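# Lift the 2x6 white brick a hand's width up

## Task

Grasp the white 2x6 brick of standard height and raise it until it is at least one hand's width (roughly 0.1 m) higher than its starting spot. At the end, only that brick may be held, and it must touch nothing except the one gripper holding it.

## Robot and tools

Robot: two arms, left_arm and right_arm, each ending in a five-finger hand. right_arm has a right hand; left_arm has its mirror image, a left hand. Base positions in the scene frame: left_arm (+0.021, +0.359, -0.002) m, right_arm (+0.025, -0.308, +0.003) m, both turned almost zero about z. A post stands on the floor behind the arms. Loose objects may sometimes get a short push from outside.

Scene frame: origin at table height, halfway between the arms' nominal bases. +z is up, +x points out over the table, +y points toward left_arm. Image left and right do not match arm names. Reported end_effector_position (m) and end_effector_quat_wxyz use this frame and may be off by a few cm, more at long reach.

Hand point: a spot 0.05 m in front of the palm and 0.15 m out from the wrist flange along the fingers. Its +z runs along straight fingers, +y points out of the palm, and +x runs across the palm away from the thumb on the right hand but toward the thumb on the left hand. Straight fingertips reach 0.06 to 0.07 m past the point along +z, and the finger line sits 0.06 m behind it along -y. A rigid bracket on the little-finger side of the wrist reaches 0.10 m across the palm and can strike objects.

Row layout: every row has 28 numbers, each in [-1, 1], and both arms are always included. Order: left_arm dx, dy, dz, rx, ry, rz; left hand thumb_turn, thumb_bend, index, middle, ring, little, force_limit, speed; then the same 14 for right_arm. The six pose numbers are offsets, not absolute poses. They are measured in that arm's current Hand target axes, counted from the Hand target at the start of the action or move. 1.0 equals 0.6 m of translation or 180 degrees of turn, and rx, ry, rz together form one rotation vector. Six zeros mean no new pose request for that arm. The hand numbers are absolute targets. For thumb_turn, -1 places the thumb beside the palm and +1 places it opposite the fingers. For thumb_bend and each finger, -1 is straight and +1 is fully curled. force_limit runs from about 0 N at -1 to 10 N at +1 (15 N for the two thumb motors). speed rises from near zero at -1 to full at +0.48 and above; full travel takes 0.49 s. To keep a hand unchanged, resend the eight numbers last executed for it. If none have been sent yet, use its hand_measured values plus hand_force_limit and hand_speed.

Gripping: with the thumb turned in front, the hand encloses items about 0.035 to 0.065 m thick, or a handle down to about 0.025 m. Thumb tip against the index pad can pinch light items up to about 0.08 m. A motor only starts when its target changes by at least 0.002. It stops on reaching the target, or when its load hits force_limit, and then stays locked. To grip harder, raise force_limit and send a more closed target than hand_measured. To loosen, send a more open one. For a gentle grasp, close with speed at -0.94 or below.

Tools:
- execute_actions(actions, cameras): actions is a list of actions, and each action has 1 to 15 rows, one per 1/30 s step. A short action repeats its final row out to 15 steps. Every row in an action is an offset from that action's starting Hand target, not from the row before, so repeating an offset moves the arm further. Images are returned only if actions is empty or cameras is given.
- move(target, speed, blend, blocking, cameras): target is one 28-number row, or a list of up to 15 rows. Every row is an offset from the same starting Hand targets. speed is path top speed in m/s, from 0.002 to 4.3, default 0.25; turns are capped at twice that in rad/s. blend is a corner radius in m, 0 by default, meaning stop at each target. Paths are straight and do not avoid obstacles or the other arm, and everything is capped at 10 s. blocking=false returns after about 0.5 s while the motion continues.
- wait(seconds, cameras): 0 to 3600 s with no new commands; a running move keeps going.
- stop(cameras): brakes a running move.
- zoom_image(camera, region): camera is cam_high, cam_left_wrist or cam_right_wrist; region is [x0, y0, x1, y1] in pixels, at most 504 by 504. Images are 672x504.
- show_instructions(): shows the reference pages.
- finished_scene(scene): ends the scene for good.

Results: Hand target is the last commanded pose after clipping, and the next offsets start from it. hand_measured, hand_stopped_by (moving, target, force, stalled, fault) and hand_load_n follow the six-motor order. If hand_load_n falls to about 0, the grip has been lost. move adds a move: line giving how it ended (done, off_target, moving, held, fault) and which limits acted (paced = pose clipped, held = steps withheld). Joint torques and velocities are also listed, and a MOTOR HOT or OVER-TEMPERATURE FAULT line warns about heat.

Behaviour: commanded turns are clipped to 40 degrees from the measured orientation at each step. Arms follow loosely and often settle 1 to 3 cm short, usually low, sometimes 5 cm. The next execute_actions call, even with all zero offsets, asks for the target again; or send the remaining gap. A blocked arm keeps pushing until it is commanded back. Near the base, an arm can swing suddenly.

Avoid: dropping the brick even a few mm, releasing moving parts, fast impacts, hard pushes, letting anything leave the table, bringing the two hands or arms into contact, and excessive finger loads. Holding a load or straining toward an unreachable pose heats the motors, and at 100 °C the arm collapses.

Each tool is called after "Call:" by a JSON object that holds its "method" and its "body", one argument or row to a line.

Reference images:

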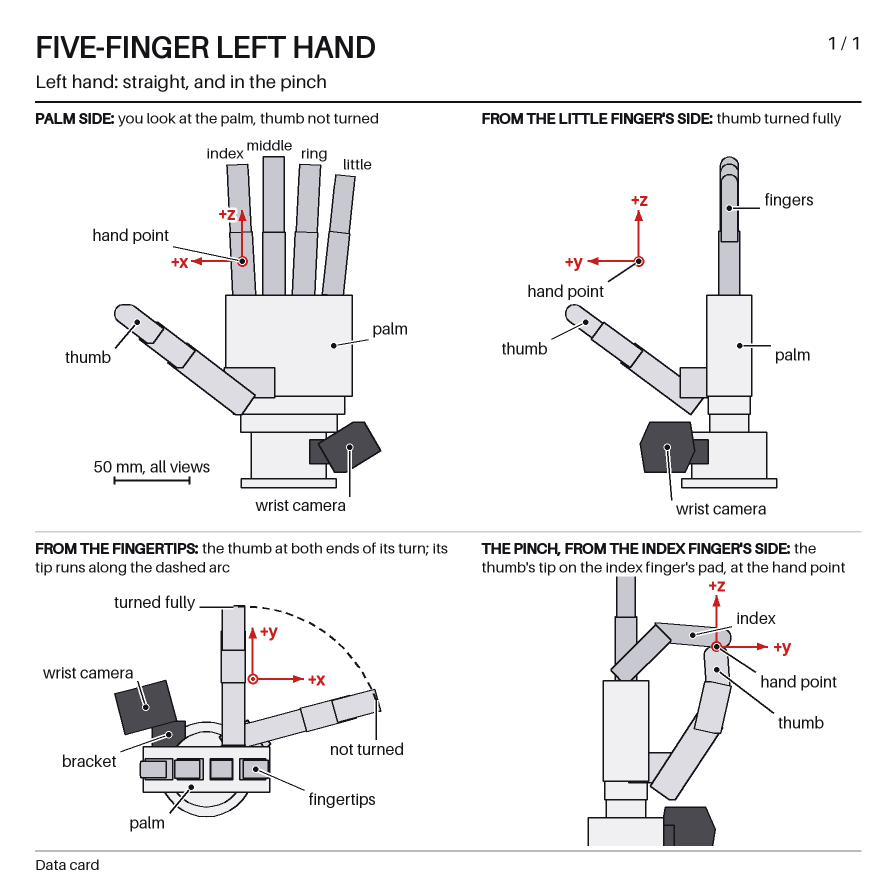

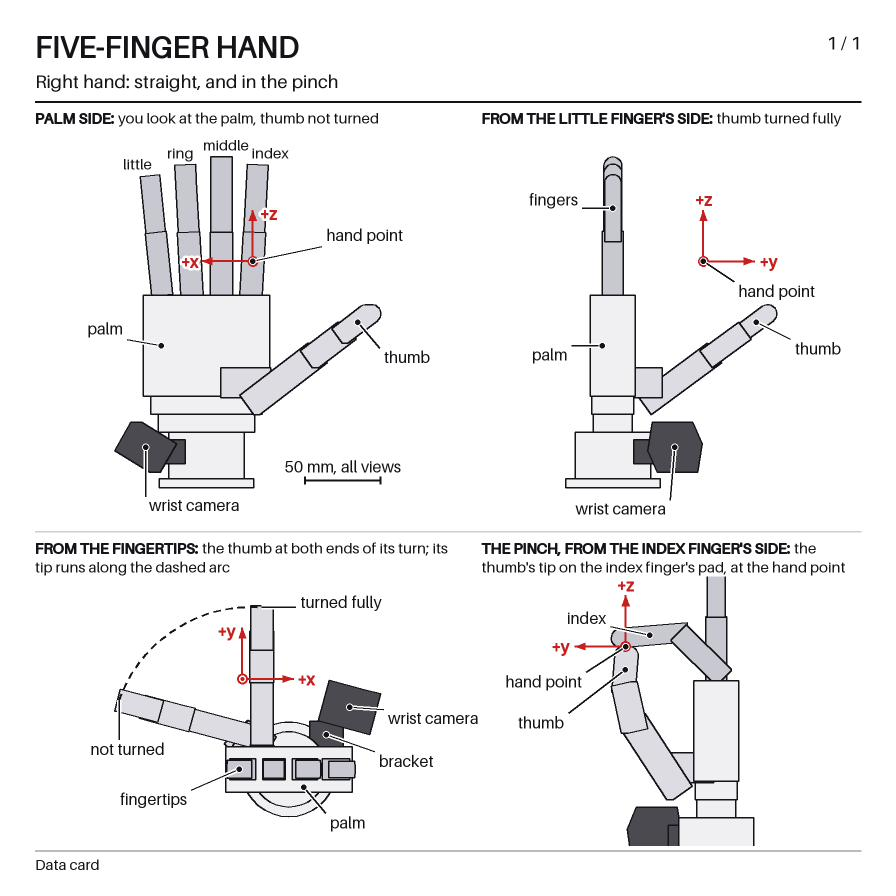

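## Session

Call:
{"method": "execute_actions", "body": {
  "actions": []
}}

Scene clock: 0.00 s.
left_arm: end_effector_position=(+0.0374, -0.0192, +0.3007) hand_measured=(-1.000, -1.000, -1.000, -1.000, -1.000, -1.000) hand_load_n=(+0.0, +0.0, +0.0, +0.0, +0.0, +0.0) hand_stopped_by=(target, target, target, target, target, target) hand_force_limit=0.00 hand_speed=-0.80 end_effector_quat_wxyz=(-0.083, -0.230, +0.689, -0.682) | right_arm: end_effector_position=(+0.4630, -0.3518, +0.2088) hand_measured=(-1.000, -1.000, -1.000, -1.000, -1.000, -1.000) hand_load_n=(+0.0, +0.0, +0.0, +0.0, +0.0, +0.0) hand_stopped_by=(target, target, target, target, target, target) hand_force_limit=0.00 hand_speed=-0.80 end_effector_quat_wxyz=(+0.175, -0.539, +0.678, -0.468)
Joint positions: left_arm=[-1.394 0.521 0.472 -0.008 -0.031 -0.445] | right_arm=[0.049 1.03 0.8 -0.381 0.506 0.013]
Joint velocities: within noise
Joint torques (N m): no reading
Motor temperatures (°C): left_arm=[37 33 34 33 35 35] | right_arm=[34 29 35 34 35 33]
Heat: left arm: hottest waist 37 °C; right arm: hottest elbow 35 °C.
Hand target: left_arm +0.0378, -0.0215, +0.3224; -0.085, -0.226, +0.677, -0.695 | right_arm +0.4704, -0.3514, +0.2232; +0.185, -0.532, +0.676, -0.475

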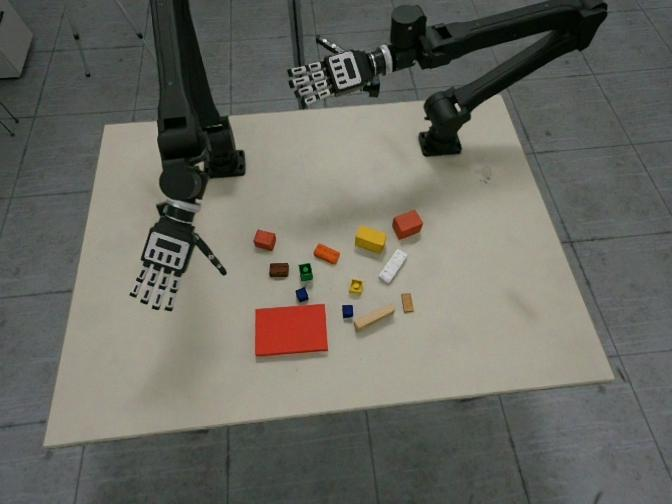

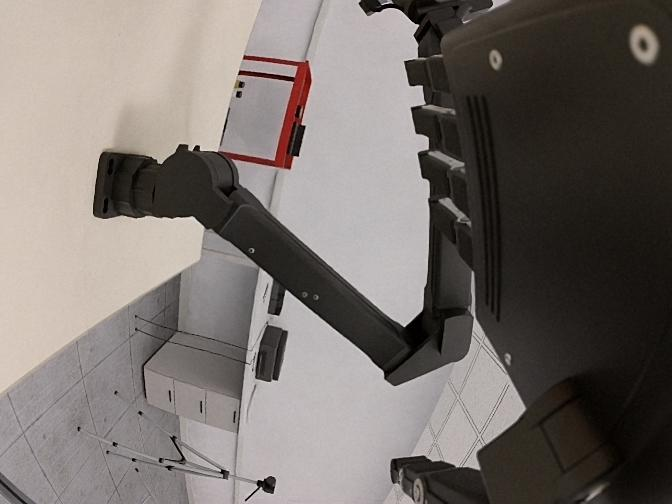

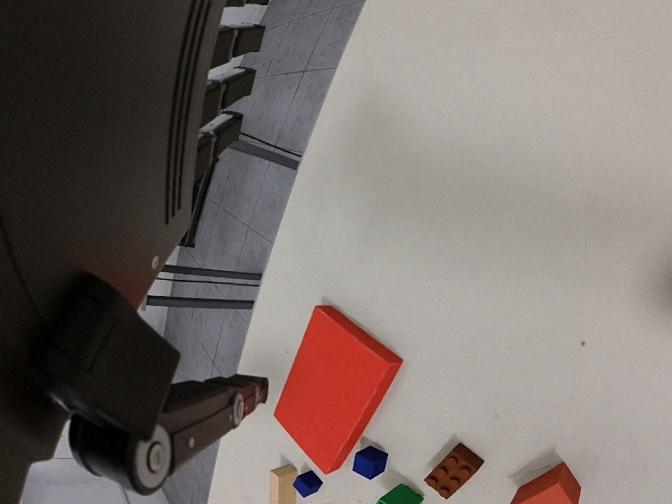

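Call:
{"method": "zoom_image", "body": {
  "camera": "cam_high",
  "region": [230, 190, 450, 370]
}}

Call:
{"method": "zoom_image", "body": {
  "camera": "cam_high",
  "region": [340, 200, 440, 300]
}}

Scaled by 2.291 from the camera's image (finer frame: 960x720).

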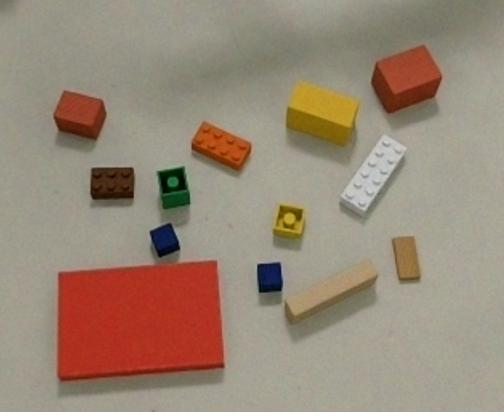

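Scaled by 5.040 from the camera's image (finer frame: 960x720).

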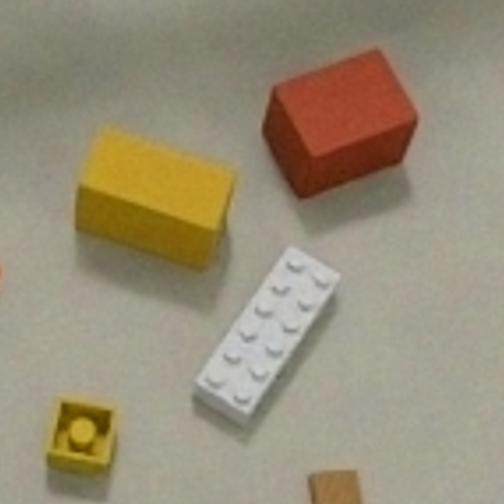

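Call:
{"method": "zoom_image", "body": {
  "camera": "cam_high",
  "region": [130, 0, 460, 240]
}}

Scaled by 1.527 from the camera's image (finer frame: 960x720).

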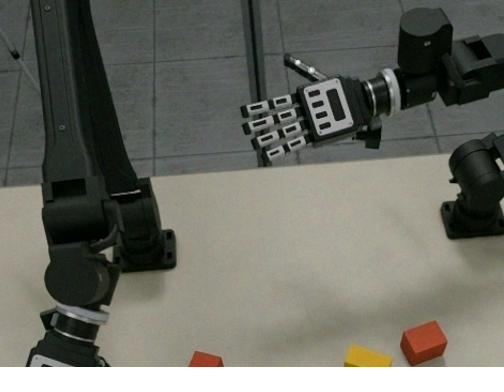

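Call:
{"method": "move", "body": {
  "target": [0.107,-0.2255,-0.014,0,0,0,-1,-1,-1,-1,-1,-1,0,-0.8,-0.7465,0.1227,-0.3918,0.0368,-0.3737,-0.1438,1,-0.8,-0.4,-0.4,-1,-1,0,0],
  "speed": 0.25,
  "cameras": ["all"]
}}

Scene clock: 246.23 s.
left_arm: end_effector_position=(+0.0368, -0.0160, +0.4378) hand_measured=(-1.000, -1.000, -1.000, -1.000, -1.000, -1.000) hand_load_n=(-0.5, +0.0, +0.0, +0.0, +0.0, +0.0) hand_stopped_by=(target, target, target, target, target, target) hand_force_limit=0.00 hand_speed=-0.80 end_effector_quat_wxyz=(-0.082, -0.231, +0.692, -0.679) | right_arm: end_effector_position=(+0.4057, +0.1362, +0.1373) hand_measured=(+1.000, -0.800, -0.400, -0.400, -1.000, -1.000) hand_load_n=(+0.0, +0.0, +0.0, +0.0, +0.0, +0.0) hand_stopped_by=(target, target, target, target, target, target) hand_force_limit=0.00 hand_speed=0.00 end_effector_quat_wxyz=(-0.426, +0.831, -0.320, +0.157)
Joint positions: left_arm=[-1.394 0.568 0.851 -0.346 -0.031 -0.445] | right_arm=[0.793 1.501 1.031 -0.158 -0.043 -0.015]
Joint torques (N m): left_arm=[0.97 -1.08 14.78 1.66 -0.03 0.01] | right_arm=[-0.21 -10.52 11.18 2.41 -0.13 -0.01]
Motor temperatures (°C): left_arm=[36 33 45 32 33 33] | right_arm=[33 30 47 33 32 31]
Heat: left arm: hottest elbow 45 °C; right arm: hottest elbow 47 °C.
Hand target: left_arm +0.0369, -0.0160, +0.4720; -0.085, -0.226, +0.677, -0.695 | right_arm +0.4161, +0.1530, +0.1598; -0.449, +0.823, -0.306, +0.167
Off the commanded pose: left_arm 0.034 m, 3 deg | right_arm 0.030 m, 3 deg.
move: off_target (left_arm, right_arm)

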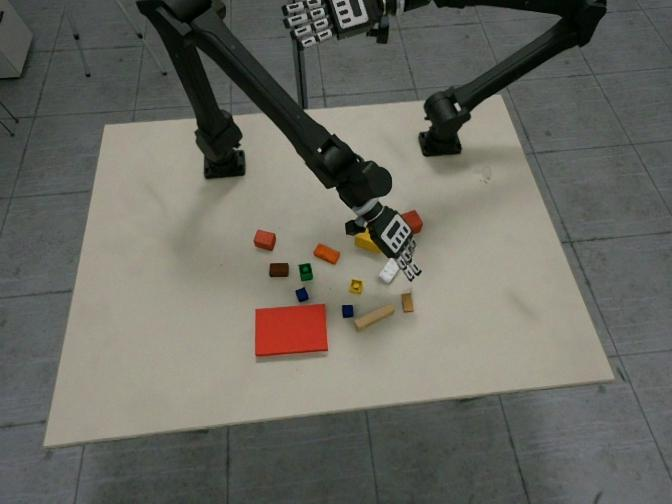

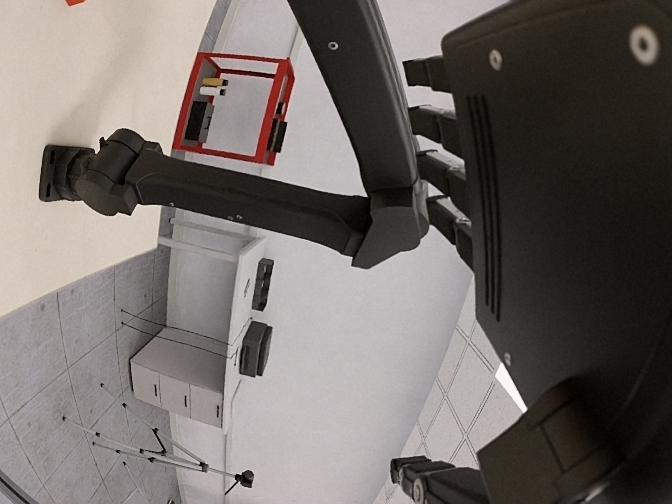

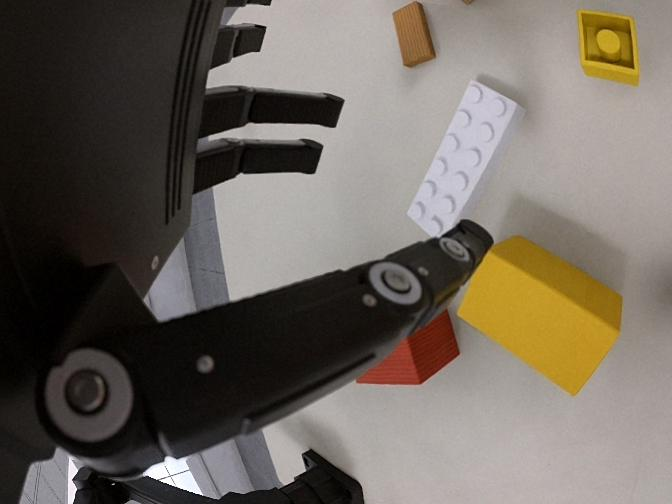

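Call:
{"method": "zoom_image", "body": {
  "camera": "cam_high",
  "region": [330, 190, 450, 310]
}}

Call:
{"method": "zoom_image", "body": {
  "camera": "cam_right_wrist",
  "region": [180, 0, 640, 400]
}}

Scaled by 4.200 from the camera's image (finer frame: 960x720).

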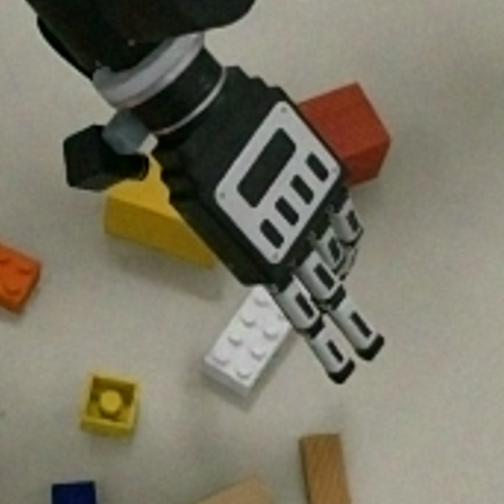

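Scaled by 1.096 from the camera's image (finer frame: 960x720).

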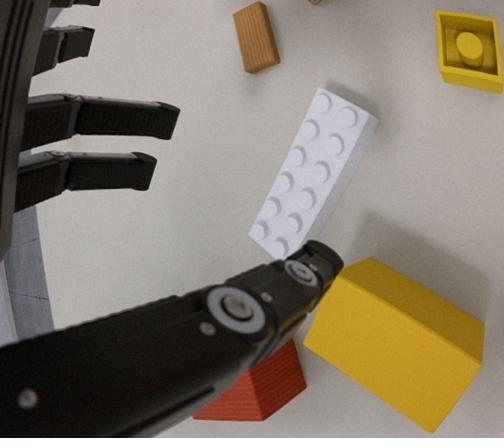

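Call:
{"method": "move", "body": {
  "target": [0,0,0,0,0,0,-1,-1,-1,-1,-1,-1,0,-0.8,-0.0272,0.06,0.076,0,0,0,1,-0.8,-0.4,-0.4,-1,-1,0,0],
  "speed": 0.15,
  "cameras": ["cam_high","cam_right_wrist"]
}}

Scene clock: 298.00 s.
left_arm: end_effector_position=(+0.0368, -0.0160, +0.4378) hand_measured=(-1.000, -1.000, -1.000, -1.000, -1.000, -1.000) hand_load_n=(-0.5, +0.0, +0.0, +0.0, +0.0, +0.0) hand_stopped_by=(target, target, target, target, target, target) hand_force_limit=0.00 hand_speed=-0.80 end_effector_quat_wxyz=(-0.082, -0.231, +0.692, -0.679) | right_arm: end_effector_position=(+0.4130, +0.1650, +0.0891) hand_measured=(+1.000, -0.800, -0.400, -0.400, -1.000, -1.000) hand_load_n=(+0.0, +0.0, +0.0, +0.0, +0.0, +0.0) hand_stopped_by=(target, target, target, target, target, target) hand_force_limit=0.00 hand_speed=0.00 end_effector_quat_wxyz=(-0.431, +0.832, -0.311, +0.162)
Joint positions: left_arm=[-1.394 0.568 0.851 -0.346 -0.031 -0.445] | right_arm=[0.825 1.628 1.031 -0.017 -0.019 -0.016]
Joint torques (N m): left_arm=[0.91 -1.08 14.75 1.66 -0.03 0.02] | right_arm=[-0.32 -11.99 8.88 2.15 0.06 0.19]
Motor temperatures (°C): left_arm=[36 33 52 31 33 32] | right_arm=[33 31 48 33 32 31]
Heat: left arm: hottest elbow 52 °C; right arm: hottest elbow 48 °C.
Hand target: left_arm +0.0369, -0.0160, +0.4720; -0.085, -0.226, +0.677, -0.695 | right_arm +0.4161, +0.1779, +0.1050; -0.449, +0.823, -0.306, +0.167
Off the commanded pose: left_arm 0.034 m, 3 deg | right_arm 0.021 m, 2 deg.
move: off_target (right_arm)

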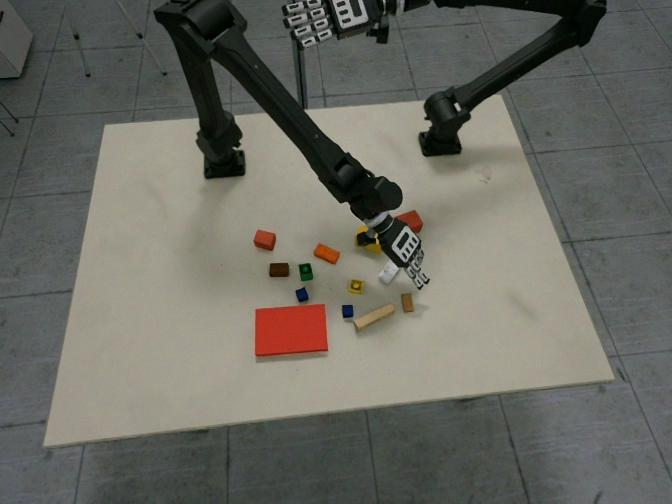

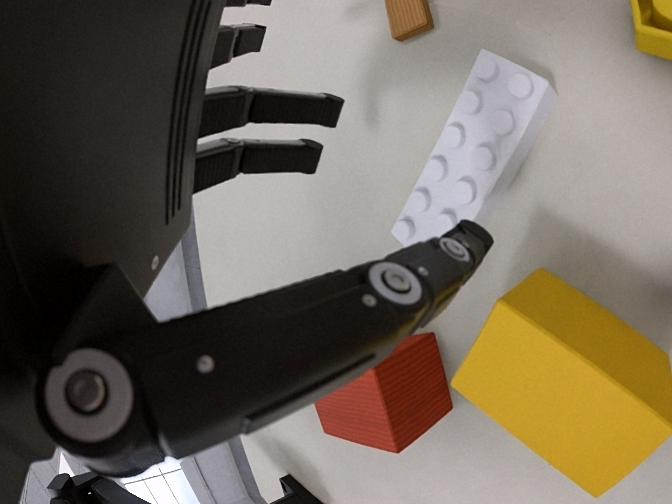

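Call:
{"method": "zoom_image", "body": {
  "camera": "cam_high",
  "region": [350, 200, 450, 300]
}}

Call:
{"method": "zoom_image", "body": {
  "camera": "cam_right_wrist",
  "region": [300, 20, 600, 320]
}}

Scaled by 5.040 from the camera's image (finer frame: 960x720).

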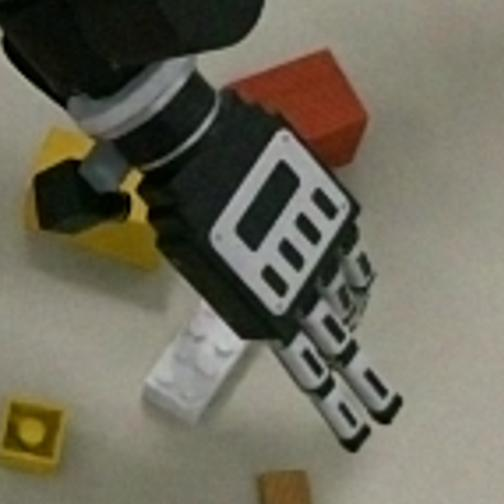

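Scaled by 1.680 from the camera's image (finer frame: 960x720).

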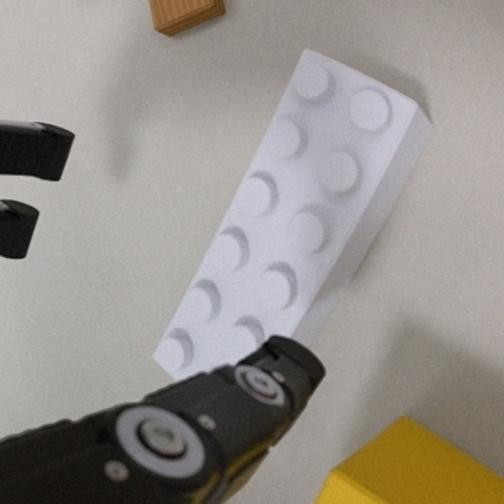

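Call:
{"method": "move", "body": {
  "target": [0,0,0,0,0,0,-1,-1,-1,-1,-1,-1,0,-0.8,0,0.0528,0.0257,0,0,0,1,-0.8,-0.4,-0.4,-1,-1,0,0],
  "speed": 0.1,
  "cameras": ["cam_high","cam_right_wrist"]
}}

Call:
{"method": "zoom_image", "body": {
  "camera": "cam_right_wrist",
  "region": [180, 0, 640, 400]
}}

Call:
{"method": "zoom_image", "body": {
  "camera": "cam_high",
  "region": [350, 210, 450, 310]
}}

Scene clock: 328.13 s.
left_arm: end_effector_position=(+0.0368, -0.0160, +0.4378) hand_measured=(-1.000, -1.000, -1.000, -1.000, -1.000, -1.000) hand_load_n=(+0.0, +0.0, +0.0, +0.0, +0.0, +0.0) hand_stopped_by=(target, target, target, target, target, target) hand_force_limit=0.00 hand_speed=-0.80 end_effector_quat_wxyz=(-0.082, -0.231, +0.692, -0.679) | right_arm: end_effector_position=(+0.4141, +0.1662, +0.0653) hand_measured=(+1.000, -0.800, -0.400, -0.400, -1.000, -1.000) hand_load_n=(+0.5, +0.0, +0.0, +0.0, +0.0, +0.0) hand_stopped_by=(target, target, target, target, target, target) hand_force_limit=0.00 hand_speed=0.00 end_effector_quat_wxyz=(-0.439, +0.827, -0.309, +0.166)
Joint positions: left_arm=[-1.394 0.568 0.851 -0.346 -0.031 -0.445] | right_arm=[0.825 1.669 0.994 0.08 -0.019 -0.016]
Joint torques (N m): left_arm=[0.91 -1.08 14.76 1.65 -0.03 0.01] | right_arm=[-0.5 -12.51 7.43 2.44 0.05 0.17]
Heat: left arm: hottest elbow 53 °C; right arm: hottest elbow 47 °C.
Hand target: left_arm +0.0369, -0.0160, +0.4720; -0.085, -0.226, +0.677, -0.695 | right_arm +0.4134, +0.1747, +0.0699; -0.449, +0.823, -0.306, +0.167
Off the commanded pose: left_arm 0.034 m, 3 deg | right_arm 0.010 m, 1 deg.
move: done

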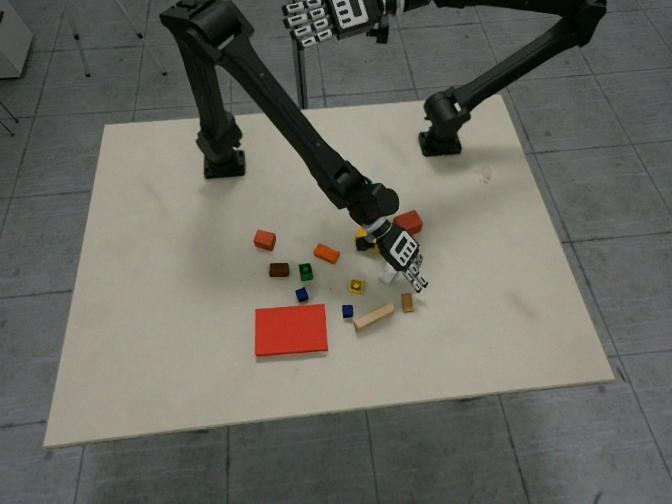

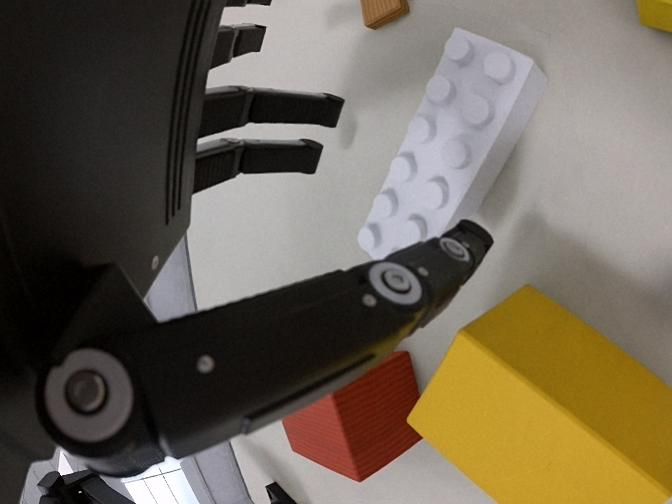

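Scaled by 1.096 from the camera's image (finer frame: 960x720).

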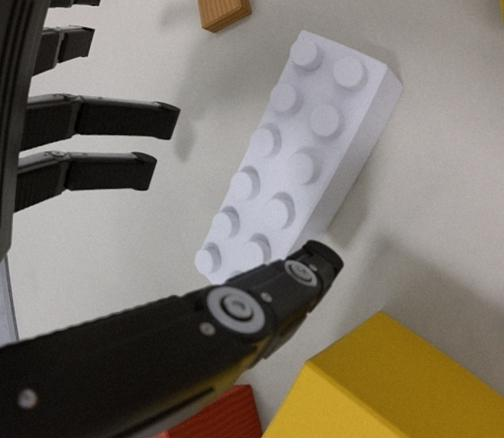

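Scaled by 5.040 from the camera's image (finer frame: 960x720).

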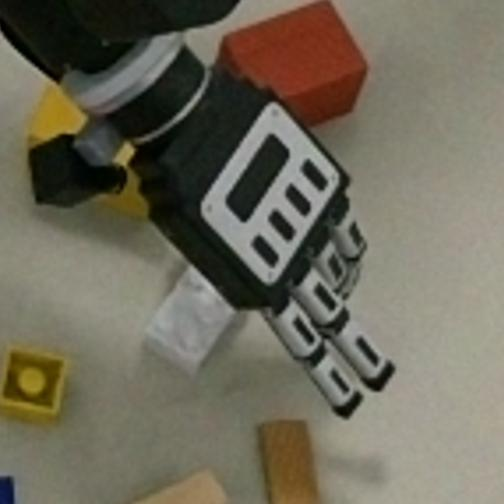

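Call:
{"method": "move", "body": {
  "target": [0,0,0,0,0,0,-1,-1,-1,-1,-1,-1,0,-0.8,0.0336,0.0197,-0.0305,0,0,0,1,-0.8,-0.4,-0.4,-1,-1,0,0],
  "speed": 0.08,
  "cameras": ["cam_high","cam_right_wrist"]
}}

Call:
{"method": "zoom_image", "body": {
  "camera": "cam_right_wrist",
  "region": [180, 0, 640, 400]
}}

Call:
{"method": "zoom_image", "body": {
  "camera": "cam_high",
  "region": [350, 210, 450, 310]
}}

Scene clock: 386.63 s.
left_arm: end_effector_position=(+0.0368, -0.0160, +0.4378) hand_measured=(-1.000, -1.000, -1.000, -1.000, -1.000, -1.000) hand_load_n=(-0.5, +0.0, +0.0, +0.0, +0.0, +0.0) hand_stopped_by=(target, target, target, target, target, target) hand_force_limit=0.00 hand_speed=-0.80 end_effector_quat_wxyz=(-0.082, -0.231, +0.692, -0.679) | right_arm: end_effector_position=(+0.4054, +0.1459, +0.0591) hand_measured=(+1.000, -0.800, -0.400, -0.400, -1.000, -1.000) hand_load_n=(+0.0, +0.0, +0.0, +0.0, +0.0, +0.0) hand_stopped_by=(target, target, target, target, target, target) hand_force_limit=0.00 hand_speed=0.00 end_effector_quat_wxyz=(-0.437, +0.830, -0.310, +0.157)
Joint positions: left_arm=[-1.394 0.568 0.851 -0.346 -0.031 -0.445] | right_arm=[0.803 1.637 0.936 0.095 -0.049 -0.021]
Joint torques (N m): left_arm=[0.91 -1.14 14.76 1.66 -0.03 0.01] | right_arm=[-2.43 -12.51 7.23 2.41 -0.2 0.06]
Motor temperatures (°C): left_arm=[35 33 55 31 32 32] | right_arm=[33 34 47 33 31 30]
Heat: left arm: hottest elbow 55 °C; right arm: hottest elbow 47 °C.
Hand target: left_arm +0.0369, -0.0160, +0.4720; -0.085, -0.226, +0.677, -0.695 | right_arm +0.4144, +0.1449, +0.0697; -0.448, +0.823, -0.306, +0.167
Off the commanded pose: left_arm 0.034 m, 3 deg | right_arm 0.014 m, 2 deg.
move: off_target (right_arm)

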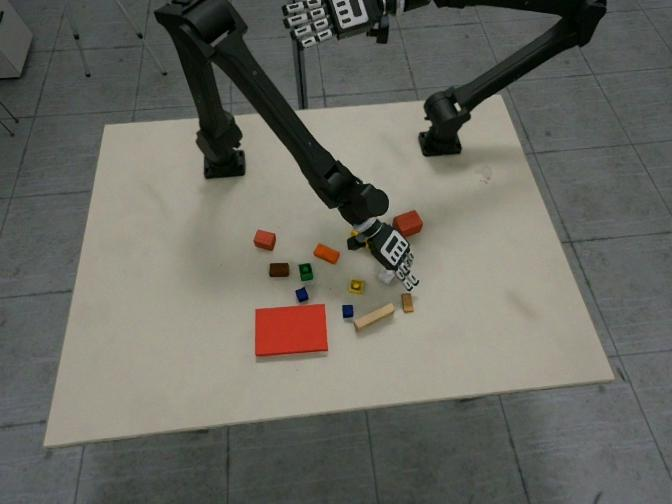

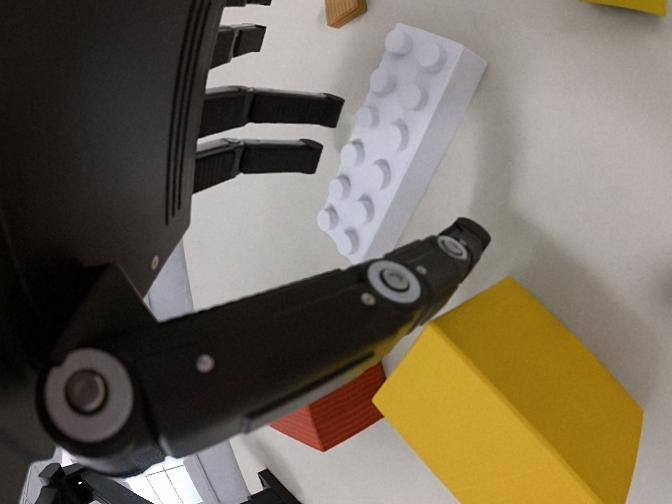

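Scaled by 1.096 from the camera's image (finer frame: 960x720).

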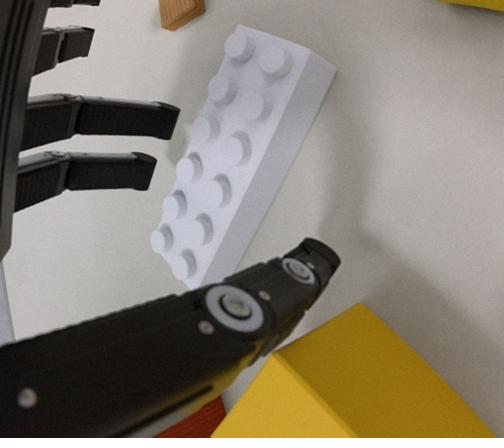

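Scaled by 5.040 from the camera's image (finer frame: 960x720).

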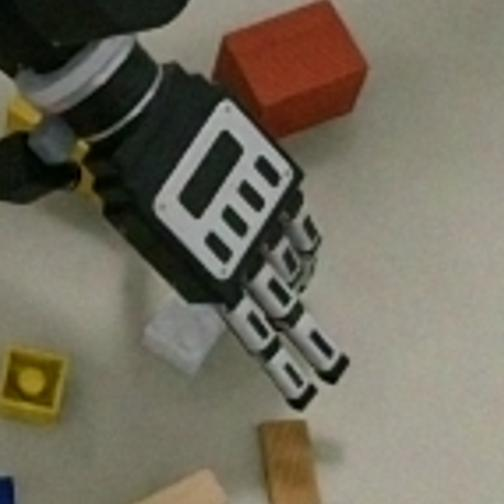

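Call:
{"method": "move", "body": {
  "target": [0,0,0,0,0,0,-1,-1,-1,-1,-1,-1,0,-0.8,0.019,-0.0013,0.0083,0,0,0,1,-0.8,-0.4,-0.4,-1,-1,0,0],
  "speed": 0.06,
  "cameras": ["cam_high","cam_right_wrist"]
}}

Call:
{"method": "zoom_image", "body": {
  "camera": "cam_right_wrist",
  "region": [180, 0, 640, 400]
}}

Scene clock: 413.27 s.
left_arm: end_effector_position=(+0.0368, -0.0160, +0.4378) hand_measured=(-1.000, -1.000, -1.000, -1.000, -1.000, -1.000) hand_load_n=(-0.5, +0.0, +0.0, +0.0, +0.0, -0.5) hand_stopped_by=(target, target, target, target, target, target) hand_force_limit=0.00 hand_speed=-0.80 end_effector_quat_wxyz=(-0.082, -0.231, +0.692, -0.679) | right_arm: end_effector_position=(+0.4135, +0.1382, +0.0592) hand_measured=(+1.000, -0.800, -0.400, -0.400, -1.000, -1.000) hand_load_n=(+0.0, +0.0, +0.0, +0.0, +0.0, +0.0) hand_stopped_by=(target, target, target, target, target, target) hand_force_limit=0.00 hand_speed=0.00 end_effector_quat_wxyz=(-0.437, +0.829, -0.311, +0.157)
Joint positions: left_arm=[-1.394 0.568 0.851 -0.346 -0.031 -0.445] | right_arm=[0.779 1.637 0.936 0.095 -0.069 -0.034]
Joint torques (N m): left_arm=[0.85 -1.08 14.75 1.66 -0.03 0.01] | right_arm=[-3.19 -11.87 8.05 2.67 -0.12 0.02]
Motor temperatures (°C): left_arm=[35 33 55 30 32 32] | right_arm=[33 34 45 33 31 30]
Heat: left arm: hottest elbow 55 °C; right arm: hottest elbow 45 °C.
Hand target: left_arm +0.0369, -0.0160, +0.4720; -0.085, -0.226, +0.677, -0.695 | right_arm +0.4260, +0.1410, +0.0677; -0.448, +0.823, -0.306, +0.167
Off the commanded pose: left_arm 0.034 m, 3 deg | right_arm 0.015 m, 2 deg.
move: off_target (right_arm)

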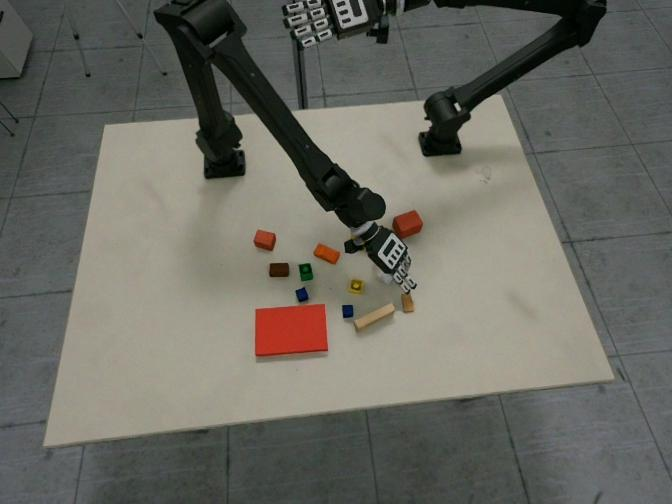

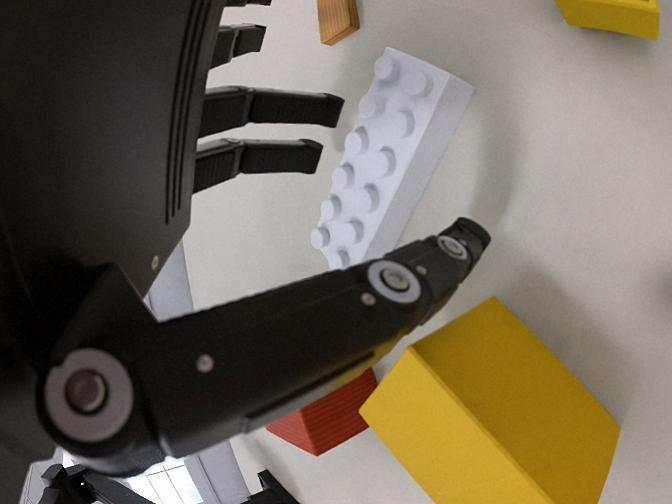

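Scaled by 1.096 from the camera's image (finer frame: 960x720).

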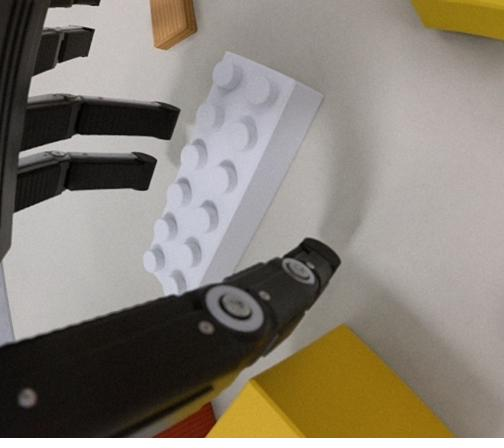

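Call:
{"method": "move", "body": {
  "target": [0,0,0,0,0,0,-1,-1,-1,-1,-1,-1,0,-0.8,0,0.0093,0.016,0,0,0,1,-0.8,-0.4,-0.4,-1,-1,0,0],
  "speed": 0.05,
  "cameras": ["cam_right_wrist"]
}}

Call:
{"method": "zoom_image", "body": {
  "camera": "cam_right_wrist",
  "region": [180, 0, 640, 400]
}}

Scene clock: 426.73 s.
left_arm: end_effector_position=(+0.0368, -0.0160, +0.4378) hand_measured=(-1.000, -1.000, -1.000, -1.000, -1.000, -1.000) hand_load_n=(-0.5, +0.5, +0.0, +0.0, +0.0, +0.0) hand_stopped_by=(target, target, target, target, target, target) hand_force_limit=0.00 hand_speed=-0.80 end_effector_quat_wxyz=(-0.082, -0.231, +0.692, -0.679) | right_arm: end_effector_position=(+0.4155, +0.1402, +0.0493) hand_measured=(+1.000, -0.800, -0.400, -0.400, -1.000, -1.000) hand_load_n=(+0.0, +0.0, +0.0, +0.0, +0.0, +0.0) hand_stopped_by=(target, target, target, target, target, target) hand_force_limit=0.00 hand_speed=0.00 end_effector_quat_wxyz=(-0.437, +0.829, -0.311, +0.157)
Joint positions: left_arm=[-1.394 0.568 0.851 -0.346 -0.031 -0.445] | right_arm=[0.779 1.662 0.936 0.119 -0.069 -0.034]
Joint torques (N m): left_arm=[0.97 -1.08 14.78 1.65 -0.03 0.01] | right_arm=[-2.02 -11.46 8.28 2.58 -0.16 0.02]
Motor temperatures (°C): left_arm=[35 33 55 30 32 32] | right_arm=[33 34 45 33 31 30]
Heat: left arm: hottest elbow 55 °C; right arm: hottest elbow 45 °C.
Hand target: left_arm +0.0369, -0.0160, +0.4720; -0.085, -0.226, +0.677, -0.695 | right_arm +0.4293, +0.1448, +0.0580; -0.449, +0.823, -0.306, +0.167
Off the commanded pose: left_arm 0.034 m, 3 deg | right_arm 0.017 m, 2 deg.
move: off_target (right_arm)

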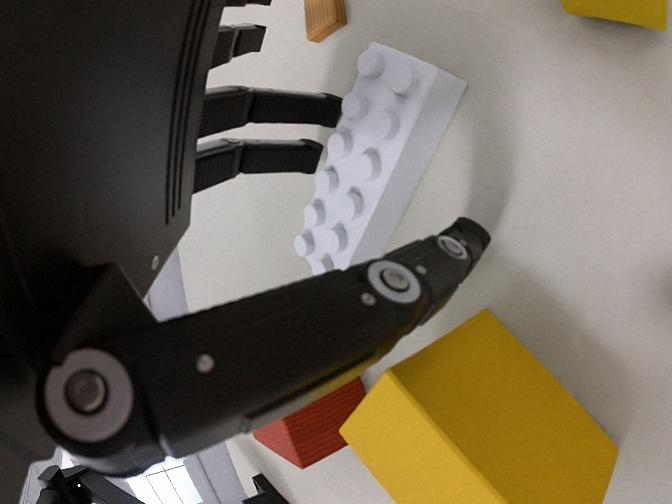

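Scaled by 1.096 from the camera's image (finer frame: 960x720).

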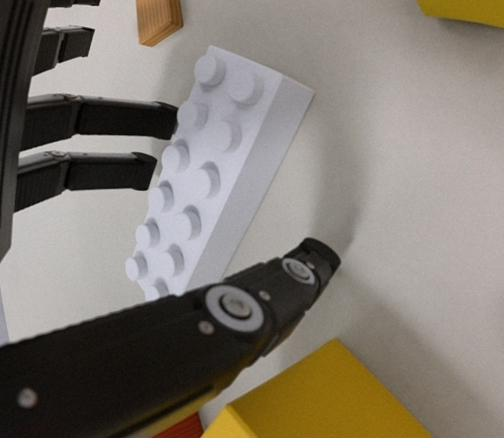

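Call:
{"method": "move", "body": {
  "target": [0,0,0,0,0,0,-1,-1,-1,-1,-1,-1,0,-0.8,0,0.0084,0.0054,0,0,0,1,-0.8,-0.4,-0.4,-1,-1,0,0],
  "speed": 0.05,
  "cameras": ["cam_right_wrist","cam_high"]
}}

Call:
{"method": "zoom_image", "body": {
  "camera": "cam_right_wrist",
  "region": [180, 0, 640, 400]
}}

Call:
{"method": "zoom_image", "body": {
  "camera": "cam_high",
  "region": [350, 210, 450, 310]
}}

Scene clock: 448.47 s.
left_arm: end_effector_position=(+0.0368, -0.0160, +0.4378) hand_measured=(-1.000, -1.000, -1.000, -1.000, -1.000, -1.000) hand_load_n=(+0.0, +0.0, +0.0, +0.0, +0.0, +0.0) hand_stopped_by=(target, target, target, target, target, target) hand_force_limit=0.00 hand_speed=-0.80 end_effector_quat_wxyz=(-0.082, -0.231, +0.692, -0.679) | right_arm: end_effector_position=(+0.4175, +0.1421, +0.0478) hand_measured=(+1.000, -0.800, -0.400, -0.400, -1.000, -1.000) hand_load_n=(+0.0, +0.0, +0.0, -0.5, +0.0, -0.5) hand_stopped_by=(target, target, target, target, target, target) hand_force_limit=0.00 hand_speed=0.00 end_effector_quat_wxyz=(-0.441, +0.828, -0.310, +0.159)
Joint positions: left_arm=[-1.394 0.568 0.851 -0.346 -0.031 -0.445] | right_arm=[0.779 1.67 0.936 0.136 -0.069 -0.034]
Joint torques (N m): left_arm=[0.85 -1.14 14.76 1.65 -0.03 0.01] | right_arm=[-2.02 -11.16 7.87 2.56 -0.18 0.04]
Motor temperatures (°C): left_arm=[35 33 56 30 32 31] | right_arm=[33 34 45 33 31 30]
Heat: left arm: hottest elbow 56 °C; right arm: hottest elbow 45 °C.
Hand target: left_arm +0.0369, -0.0160, +0.4720; -0.085, -0.226, +0.677, -0.695 | right_arm +0.4293, +0.1448, +0.0519; -0.449, +0.823, -0.306, +0.167
Off the commanded pose: left_arm 0.034 m, 3 deg | right_arm 0.013 m, 1 deg.
move: off_target (right_arm)
Images, in order (width x height): cam_high 672x504, cam_right_wrist 672x504.

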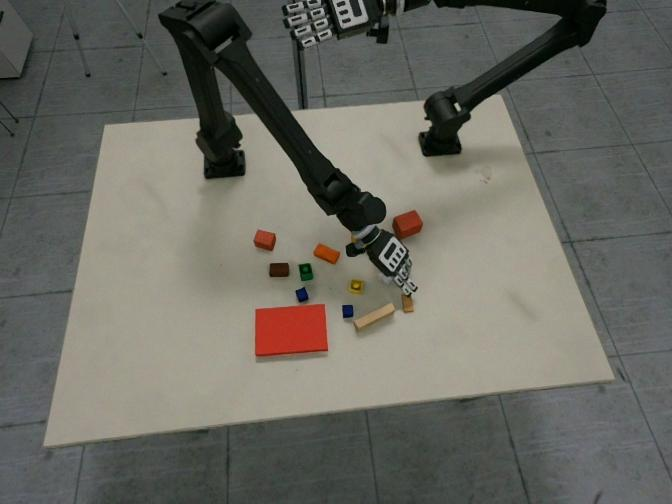

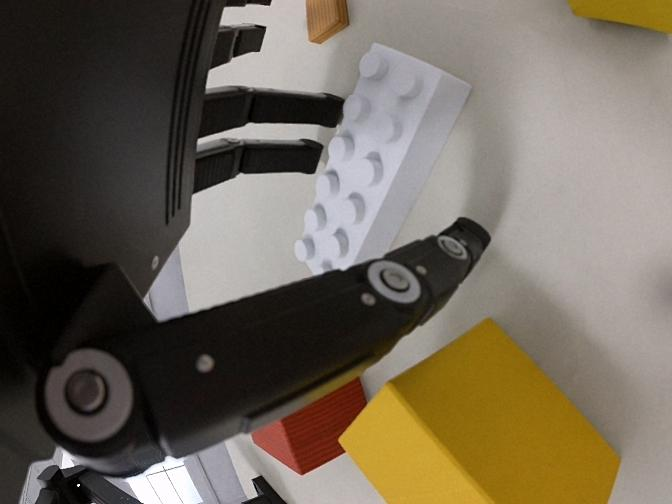

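Scaled by 1.096 from the camera's image (finer frame: 960x720).

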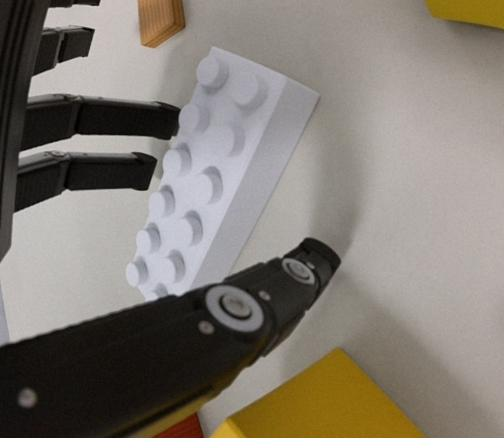

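Scaled by 5.040 from the camera's image (finer frame: 960x720).

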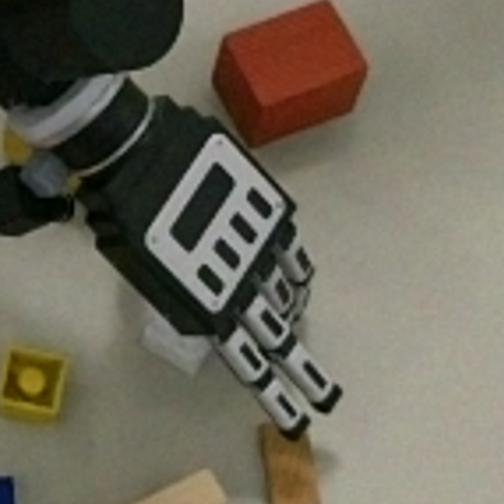

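Call:
{"method": "move", "body": {
  "target": [0,0,0,0,0,0,-1,-1,-1,-1,-1,-1,0,-0.8,0,0.0084,0.0054,0,0,0,1,-0.8,-0.4,-0.4,-1,-1,0,0],
  "speed": 0.05,
  "cameras": ["cam_right_wrist","cam_high"]
}}

Call:
{"method": "zoom_image", "body": {
  "camera": "cam_right_wrist",
  "region": [180, 0, 640, 400]
}}

Call:
{"method": "zoom_image", "body": {
  "camera": "cam_high",
  "region": [350, 210, 450, 310]
}}

Scene clock: 458.80 s.
left_arm: end_effector_position=(+0.0368, -0.0160, +0.4378) hand_measured=(-1.000, -1.000, -1.000, -1.000, -1.000, -1.000) hand_load_n=(-0.5, +0.0, +0.0, +0.0, +0.0, +0.0) hand_stopped_by=(target, target, target, target, target, target) hand_force_limit=0.00 hand_speed=-0.80 end_effector_quat_wxyz=(-0.082, -0.231, +0.692, -0.679) | right_arm: end_effector_position=(+0.4196, +0.1442, +0.0463) hand_measured=(+1.000, -0.800, -0.400, -0.400, -1.000, -1.000) hand_load_n=(+0.0, +0.0, +0.0, -0.5, +0.0, +0.0) hand_stopped_by=(target, target, target, target, target, target) hand_force_limit=0.00 hand_speed=0.00 end_effector_quat_wxyz=(-0.445, +0.825, -0.309, +0.160)
Joint positions: left_arm=[-1.394 0.568 0.851 -0.346 -0.031 -0.445] | right_arm=[0.779 1.679 0.936 0.154 -0.069 -0.034]
Joint torques (N m): left_arm=[0.91 -1.2 14.76 1.65 -0.03 0.02] | right_arm=[-2.14 -12.04 7.86 2.56 -0.19 0.02]
Motor temperatures (°C): left_arm=[35 33 56 30 32 31] | right_arm=[33 33 45 33 31 30]
Heat: left arm: hottest elbow 56 °C; right arm: hottest elbow 45 °C.
Hand target: left_arm +0.0369, -0.0160, +0.4720; -0.085, -0.226, +0.677, -0.695 | right_arm +0.4293, +0.1448, +0.0459; -0.449, +0.823, -0.306, +0.167
Off the commanded pose: left_arm 0.034 m, 3 deg | right_arm 0.010 m, 1 deg.
move: done
Images, in order (width x height): cam_high 672x504, cam_right_wrist 672x504.

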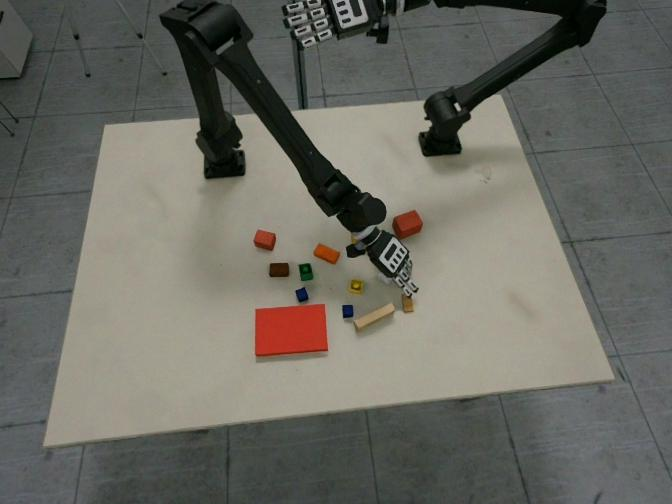

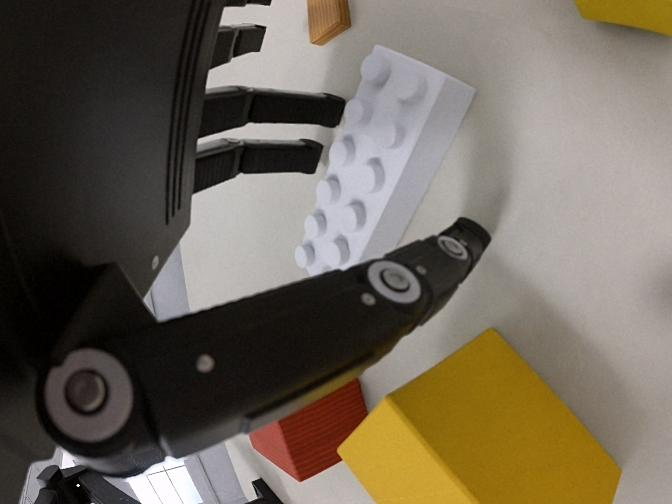

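Scaled by 1.096 from the camera's image (finer frame: 960x720).

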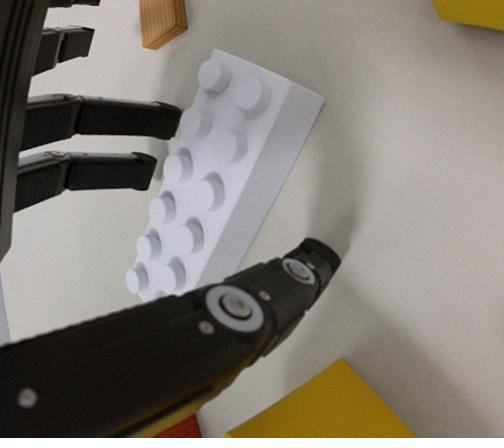

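Scaled by 5.040 from the camera's image (finer frame: 960x720).

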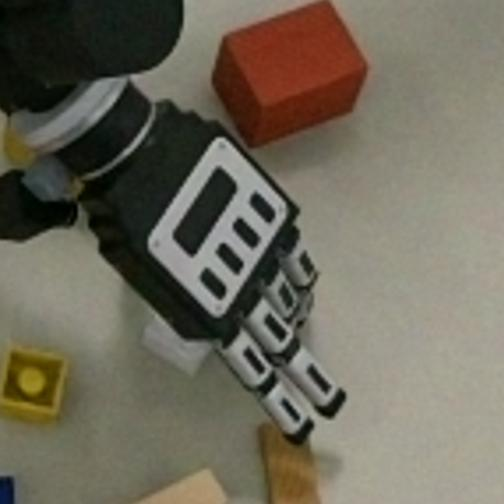

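Call:
{"method": "zoom_image", "body": {
  "camera": "cam_right_wrist",
  "region": [400, 160, 560, 300]
}}

Call:
{"method": "zoom_image", "body": {
  "camera": "cam_right_wrist",
  "region": [260, 60, 420, 200]
}}

Scaled by 3.150 from the camera's image (finer frame: 960x720).

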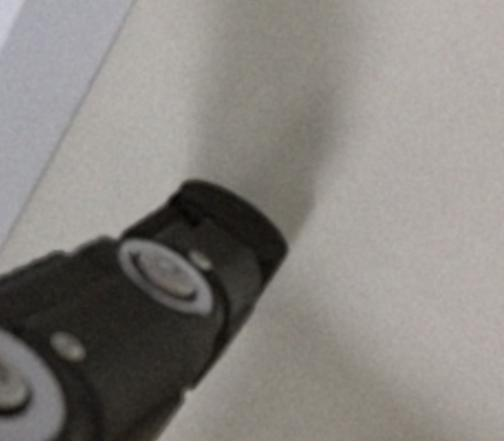

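Scaled by 3.150 from the camera's image (finer frame: 960x720).

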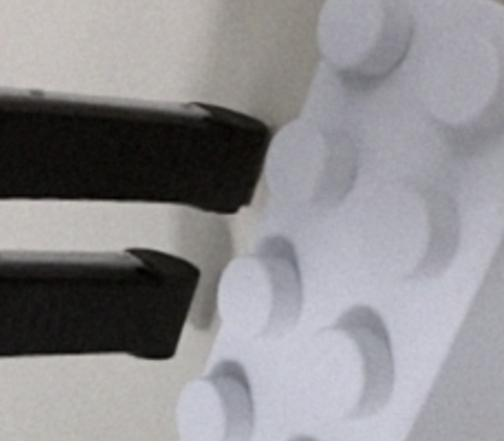

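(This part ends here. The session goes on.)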